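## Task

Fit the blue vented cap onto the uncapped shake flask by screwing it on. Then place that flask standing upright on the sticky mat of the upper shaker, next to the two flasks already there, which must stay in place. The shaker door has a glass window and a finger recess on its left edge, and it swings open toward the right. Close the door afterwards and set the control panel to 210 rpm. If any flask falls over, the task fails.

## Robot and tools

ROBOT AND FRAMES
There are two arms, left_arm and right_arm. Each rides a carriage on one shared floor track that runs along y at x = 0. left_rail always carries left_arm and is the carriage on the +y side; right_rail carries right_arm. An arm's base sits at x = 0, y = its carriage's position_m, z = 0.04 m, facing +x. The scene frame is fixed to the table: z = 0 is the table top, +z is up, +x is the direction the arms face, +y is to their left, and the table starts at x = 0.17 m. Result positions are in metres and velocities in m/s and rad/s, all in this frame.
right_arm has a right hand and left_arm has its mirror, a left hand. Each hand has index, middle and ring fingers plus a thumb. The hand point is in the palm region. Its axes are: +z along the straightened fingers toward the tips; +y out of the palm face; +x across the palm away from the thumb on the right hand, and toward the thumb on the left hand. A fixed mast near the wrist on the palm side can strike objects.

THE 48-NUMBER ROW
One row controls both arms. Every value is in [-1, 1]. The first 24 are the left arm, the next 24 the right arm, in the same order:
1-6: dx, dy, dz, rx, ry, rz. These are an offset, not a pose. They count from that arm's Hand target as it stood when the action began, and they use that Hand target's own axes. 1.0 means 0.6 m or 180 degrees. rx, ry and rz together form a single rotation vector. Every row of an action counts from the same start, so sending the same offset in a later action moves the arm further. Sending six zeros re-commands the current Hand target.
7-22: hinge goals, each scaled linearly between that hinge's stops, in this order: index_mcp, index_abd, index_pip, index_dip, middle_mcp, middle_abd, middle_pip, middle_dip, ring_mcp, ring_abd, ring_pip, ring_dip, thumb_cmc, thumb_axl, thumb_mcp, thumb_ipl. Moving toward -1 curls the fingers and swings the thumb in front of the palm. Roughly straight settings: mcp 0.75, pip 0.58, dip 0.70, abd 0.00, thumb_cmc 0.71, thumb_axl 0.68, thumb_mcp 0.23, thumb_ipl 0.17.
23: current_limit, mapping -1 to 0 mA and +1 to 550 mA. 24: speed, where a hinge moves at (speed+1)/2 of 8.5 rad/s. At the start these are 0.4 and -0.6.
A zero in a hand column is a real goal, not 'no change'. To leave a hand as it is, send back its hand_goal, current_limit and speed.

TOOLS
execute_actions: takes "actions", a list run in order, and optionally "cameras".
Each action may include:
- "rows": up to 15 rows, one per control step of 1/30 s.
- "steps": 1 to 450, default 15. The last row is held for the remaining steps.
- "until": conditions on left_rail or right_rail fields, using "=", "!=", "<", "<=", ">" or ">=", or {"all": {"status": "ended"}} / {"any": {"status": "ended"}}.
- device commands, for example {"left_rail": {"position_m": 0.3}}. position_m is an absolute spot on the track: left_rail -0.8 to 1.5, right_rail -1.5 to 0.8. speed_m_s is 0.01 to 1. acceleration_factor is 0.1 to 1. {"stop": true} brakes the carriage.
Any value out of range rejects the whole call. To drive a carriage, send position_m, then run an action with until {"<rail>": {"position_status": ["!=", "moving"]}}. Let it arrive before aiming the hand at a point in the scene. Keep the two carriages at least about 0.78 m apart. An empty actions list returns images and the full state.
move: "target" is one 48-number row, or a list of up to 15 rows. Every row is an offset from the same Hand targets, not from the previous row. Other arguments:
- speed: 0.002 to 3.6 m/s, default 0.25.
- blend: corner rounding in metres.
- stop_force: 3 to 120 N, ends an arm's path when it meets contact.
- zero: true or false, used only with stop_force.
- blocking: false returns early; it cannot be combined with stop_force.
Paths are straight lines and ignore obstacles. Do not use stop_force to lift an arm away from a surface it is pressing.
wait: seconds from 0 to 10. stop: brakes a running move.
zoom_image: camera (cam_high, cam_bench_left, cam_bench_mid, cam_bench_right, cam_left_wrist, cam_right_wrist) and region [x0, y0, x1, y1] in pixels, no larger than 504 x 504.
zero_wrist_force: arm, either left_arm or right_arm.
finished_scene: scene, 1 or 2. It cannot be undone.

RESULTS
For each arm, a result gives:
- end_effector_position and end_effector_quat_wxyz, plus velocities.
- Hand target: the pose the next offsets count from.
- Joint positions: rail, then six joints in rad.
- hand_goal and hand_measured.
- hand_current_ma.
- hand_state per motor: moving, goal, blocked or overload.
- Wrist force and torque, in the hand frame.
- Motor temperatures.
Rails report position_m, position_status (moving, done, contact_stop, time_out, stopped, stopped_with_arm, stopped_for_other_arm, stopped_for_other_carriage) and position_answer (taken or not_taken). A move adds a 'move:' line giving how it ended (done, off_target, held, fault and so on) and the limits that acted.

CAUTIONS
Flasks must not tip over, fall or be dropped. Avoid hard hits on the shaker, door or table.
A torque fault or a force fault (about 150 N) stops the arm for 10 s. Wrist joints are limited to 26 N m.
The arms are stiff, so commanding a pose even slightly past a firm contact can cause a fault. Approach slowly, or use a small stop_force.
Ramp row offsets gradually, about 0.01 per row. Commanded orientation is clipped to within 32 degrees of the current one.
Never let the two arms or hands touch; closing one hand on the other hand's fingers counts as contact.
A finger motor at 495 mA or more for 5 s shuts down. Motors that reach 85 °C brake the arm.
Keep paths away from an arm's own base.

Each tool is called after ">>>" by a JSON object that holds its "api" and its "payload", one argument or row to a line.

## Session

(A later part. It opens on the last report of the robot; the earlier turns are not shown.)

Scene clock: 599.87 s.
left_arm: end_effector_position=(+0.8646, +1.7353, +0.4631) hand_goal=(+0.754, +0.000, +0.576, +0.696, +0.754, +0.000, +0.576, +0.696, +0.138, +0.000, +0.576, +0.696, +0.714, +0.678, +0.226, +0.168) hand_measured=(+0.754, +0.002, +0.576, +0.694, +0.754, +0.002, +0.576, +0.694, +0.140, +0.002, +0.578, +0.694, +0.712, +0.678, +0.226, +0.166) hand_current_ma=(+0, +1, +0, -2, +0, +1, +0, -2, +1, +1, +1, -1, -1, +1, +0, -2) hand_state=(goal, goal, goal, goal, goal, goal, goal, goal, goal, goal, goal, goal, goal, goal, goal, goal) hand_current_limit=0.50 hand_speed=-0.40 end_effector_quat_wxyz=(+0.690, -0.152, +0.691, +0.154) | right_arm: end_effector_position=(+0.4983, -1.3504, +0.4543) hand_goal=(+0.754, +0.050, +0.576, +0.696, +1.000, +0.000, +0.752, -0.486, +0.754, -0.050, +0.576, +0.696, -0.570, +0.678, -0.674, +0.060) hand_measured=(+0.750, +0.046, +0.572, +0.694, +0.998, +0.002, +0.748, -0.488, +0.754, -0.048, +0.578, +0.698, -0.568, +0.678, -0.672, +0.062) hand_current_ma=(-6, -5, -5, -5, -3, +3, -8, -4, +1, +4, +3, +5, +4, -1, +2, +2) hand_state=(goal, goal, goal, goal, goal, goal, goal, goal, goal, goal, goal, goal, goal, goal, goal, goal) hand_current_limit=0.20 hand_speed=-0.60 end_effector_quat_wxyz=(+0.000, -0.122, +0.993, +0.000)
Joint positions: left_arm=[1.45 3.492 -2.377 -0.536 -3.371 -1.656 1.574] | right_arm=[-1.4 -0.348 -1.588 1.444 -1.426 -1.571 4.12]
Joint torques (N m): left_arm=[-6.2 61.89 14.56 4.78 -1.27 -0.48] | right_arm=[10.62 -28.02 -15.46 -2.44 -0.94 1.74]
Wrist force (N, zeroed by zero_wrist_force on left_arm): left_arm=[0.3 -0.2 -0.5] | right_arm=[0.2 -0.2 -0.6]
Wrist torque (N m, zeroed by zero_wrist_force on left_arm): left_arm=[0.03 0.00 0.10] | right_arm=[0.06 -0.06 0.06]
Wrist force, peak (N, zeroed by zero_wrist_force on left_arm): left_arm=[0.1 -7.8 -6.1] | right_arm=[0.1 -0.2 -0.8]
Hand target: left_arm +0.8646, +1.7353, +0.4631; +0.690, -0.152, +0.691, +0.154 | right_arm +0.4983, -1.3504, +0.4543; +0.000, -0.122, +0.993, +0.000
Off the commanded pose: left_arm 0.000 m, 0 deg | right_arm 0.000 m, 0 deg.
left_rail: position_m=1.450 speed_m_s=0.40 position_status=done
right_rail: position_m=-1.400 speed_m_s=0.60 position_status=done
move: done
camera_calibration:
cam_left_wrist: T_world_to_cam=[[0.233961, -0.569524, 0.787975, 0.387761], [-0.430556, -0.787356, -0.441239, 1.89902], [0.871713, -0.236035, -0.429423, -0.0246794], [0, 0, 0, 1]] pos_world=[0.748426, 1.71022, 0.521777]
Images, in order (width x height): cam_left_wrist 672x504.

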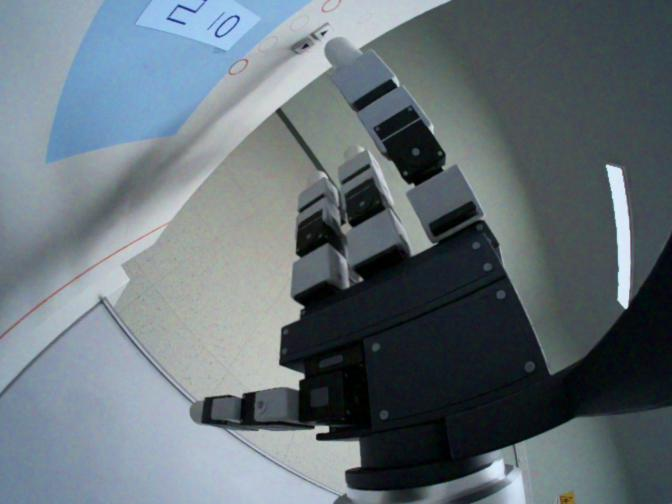

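>>> {"api": "execute_actions", "payload": {
  "actions": [
    {"left_rail":{"position_m":1.15,"speed_m_s":0.4,"acceleration_factor":0.6},"steps":150,"until":{"left_rail":{"position_status":["!=","moving"]}}}
  ],
  "cameras": ["cam_bench_left","cam_left_wrist","cam_bench_mid"]
}}

>>> {"api": "zoom_image", "payload": {
  "camera": "cam_bench_left",
  "region": [440, 110, 560, 290]
}}

>>> {"api": "zoom_image", "payload": {
  "camera": "cam_bench_mid",
  "region": [520, 0, 672, 150]
}}

Scene clock: 602.30 s.
left_arm: end_effector_position=(+0.8646, +1.4352, +0.4631) hand_goal=(+0.754, +0.000, +0.576, +0.696, +0.754, +0.000, +0.576, +0.696, +0.138, +0.000, +0.576, +0.696, +0.714, +0.678, +0.226, +0.168) hand_measured=(+0.754, +0.002, +0.576, +0.694, +0.754, +0.002, +0.576, +0.694, +0.140, +0.002, +0.578, +0.694, +0.712, +0.678, +0.226, +0.166) hand_current_ma=(+0, +1, +0, -2, +0, +1, +0, -2, +1, +1, +1, -1, -1, +1, +0, -2) hand_state=(goal, goal, goal, goal, goal, goal, goal, goal, goal, goal, goal, goal, goal, goal, goal, goal) hand_current_limit=0.50 hand_speed=-0.40 end_effector_quat_wxyz=(+0.690, -0.152, +0.691, +0.154) | right_arm: end_effector_position=(+0.4983, -1.3504, +0.4543) hand_goal=(+0.754, +0.050, +0.576, +0.696, +1.000, +0.000, +0.752, -0.486, +0.754, -0.050, +0.576, +0.696, -0.570, +0.678, -0.674, +0.060) hand_measured=(+0.750, +0.046, +0.572, +0.694, +0.998, +0.002, +0.748, -0.488, +0.754, -0.048, +0.578, +0.698, -0.568, +0.678, -0.672, +0.062) hand_current_ma=(-6, -5, -5, -5, -3, +3, -8, -4, +1, +4, +3, +5, +4, -1, +2, +2) hand_state=(goal, goal, goal, goal, goal, goal, goal, goal, goal, goal, goal, goal, goal, goal, goal, goal) hand_current_limit=0.20 hand_speed=-0.60 end_effector_quat_wxyz=(+0.000, -0.122, +0.993, +0.000)
Joint positions: left_arm=[1.15 3.492 -2.377 -0.537 -3.371 -1.656 1.574] | right_arm=[-1.4 -0.348 -1.588 1.444 -1.426 -1.571 4.12]
Joint torques (N m): left_arm=[6.6 57.94 13.72 4.41 1.03 -0.68] | right_arm=[10.82 -27.4 -14.68 -2.74 -0.96 1.69]
Wrist force (N, zeroed by zero_wrist_force on left_arm): left_arm=[0.0 0.0 -0.3] | right_arm=[-0.1 -0.3 -0.5]
Wrist torque (N m, zeroed by zero_wrist_force on left_arm): left_arm=[0.03 0.03 0.07] | right_arm=[0.05 -0.04 0.03]
Wrist force, peak (N, zeroed by zero_wrist_force on left_arm): left_arm=[0.3 -0.8 -0.5] | right_arm=[0.3 -0.4 -0.9]
Hand target: left_arm +0.8646, +1.4352, +0.4631; +0.690, -0.152, +0.691, +0.154 | right_arm +0.4983, -1.3504, +0.4543; +0.000, -0.122, +0.993, +0.000
Off the commanded pose: left_arm 0.000 m, 0 deg | right_arm 0.000 m, 0 deg.
left_rail: position_m=1.150 speed_m_s=0.40 position_status=done
right_rail: position_m=-1.400 speed_m_s=0.60 position_status=done
camera_calibration:
cam_left_wrist: T_world_to_cam=[[0.233951, -0.569542, 0.787965, 0.216883], [-0.430561, -0.787344, -0.441256, 1.66273], [0.871713, -0.236035, -0.429423, -0.0955142], [0, 0, 0, 1]] pos_world=[0.748426, 1.41012, 0.521777]
Images, in order (width x height): cam_bench_left 672x504, cam_bench_mid 672x504, cam_left_wrist 672x504.

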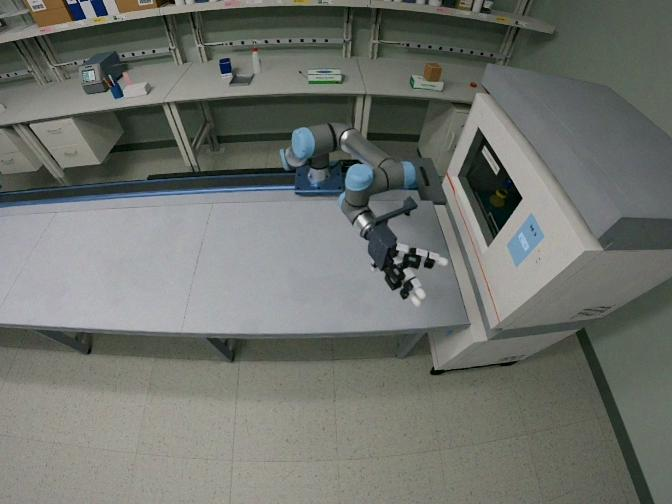

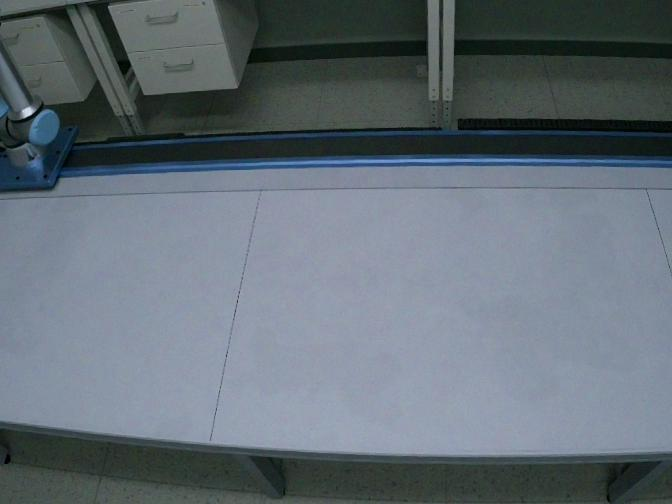

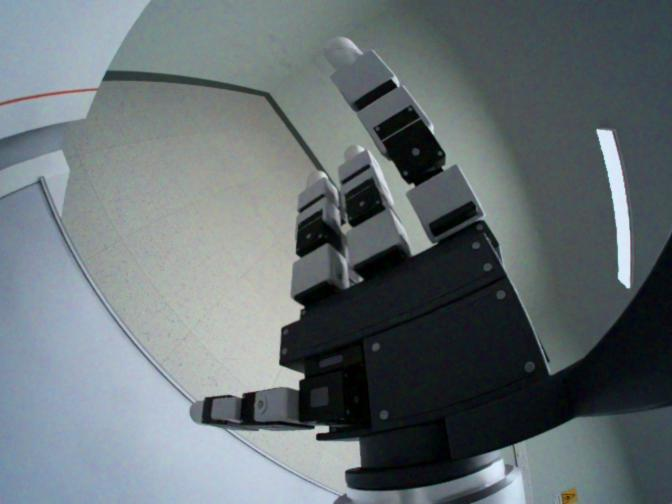

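Scaled by 2.800 from the camera's 672x504 image, which has a finer 960x720 frame.

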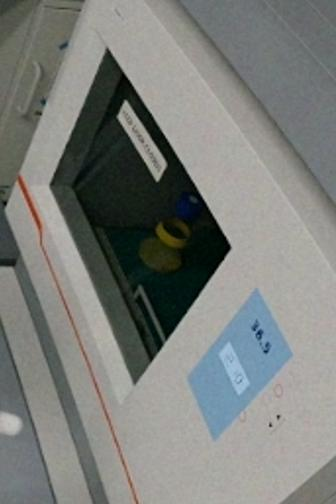

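Scaled by 3.316 from the camera's 672x504 image, which has a finer 960x720 frame.

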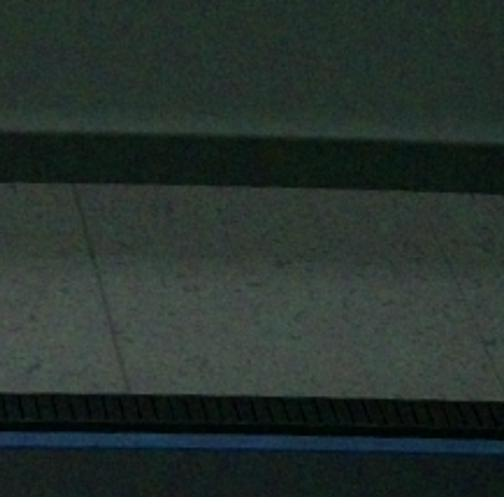

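>>> {"api": "finished_scene", "payload": {
  "scene": 1
}}

The scene is finished: the task was done.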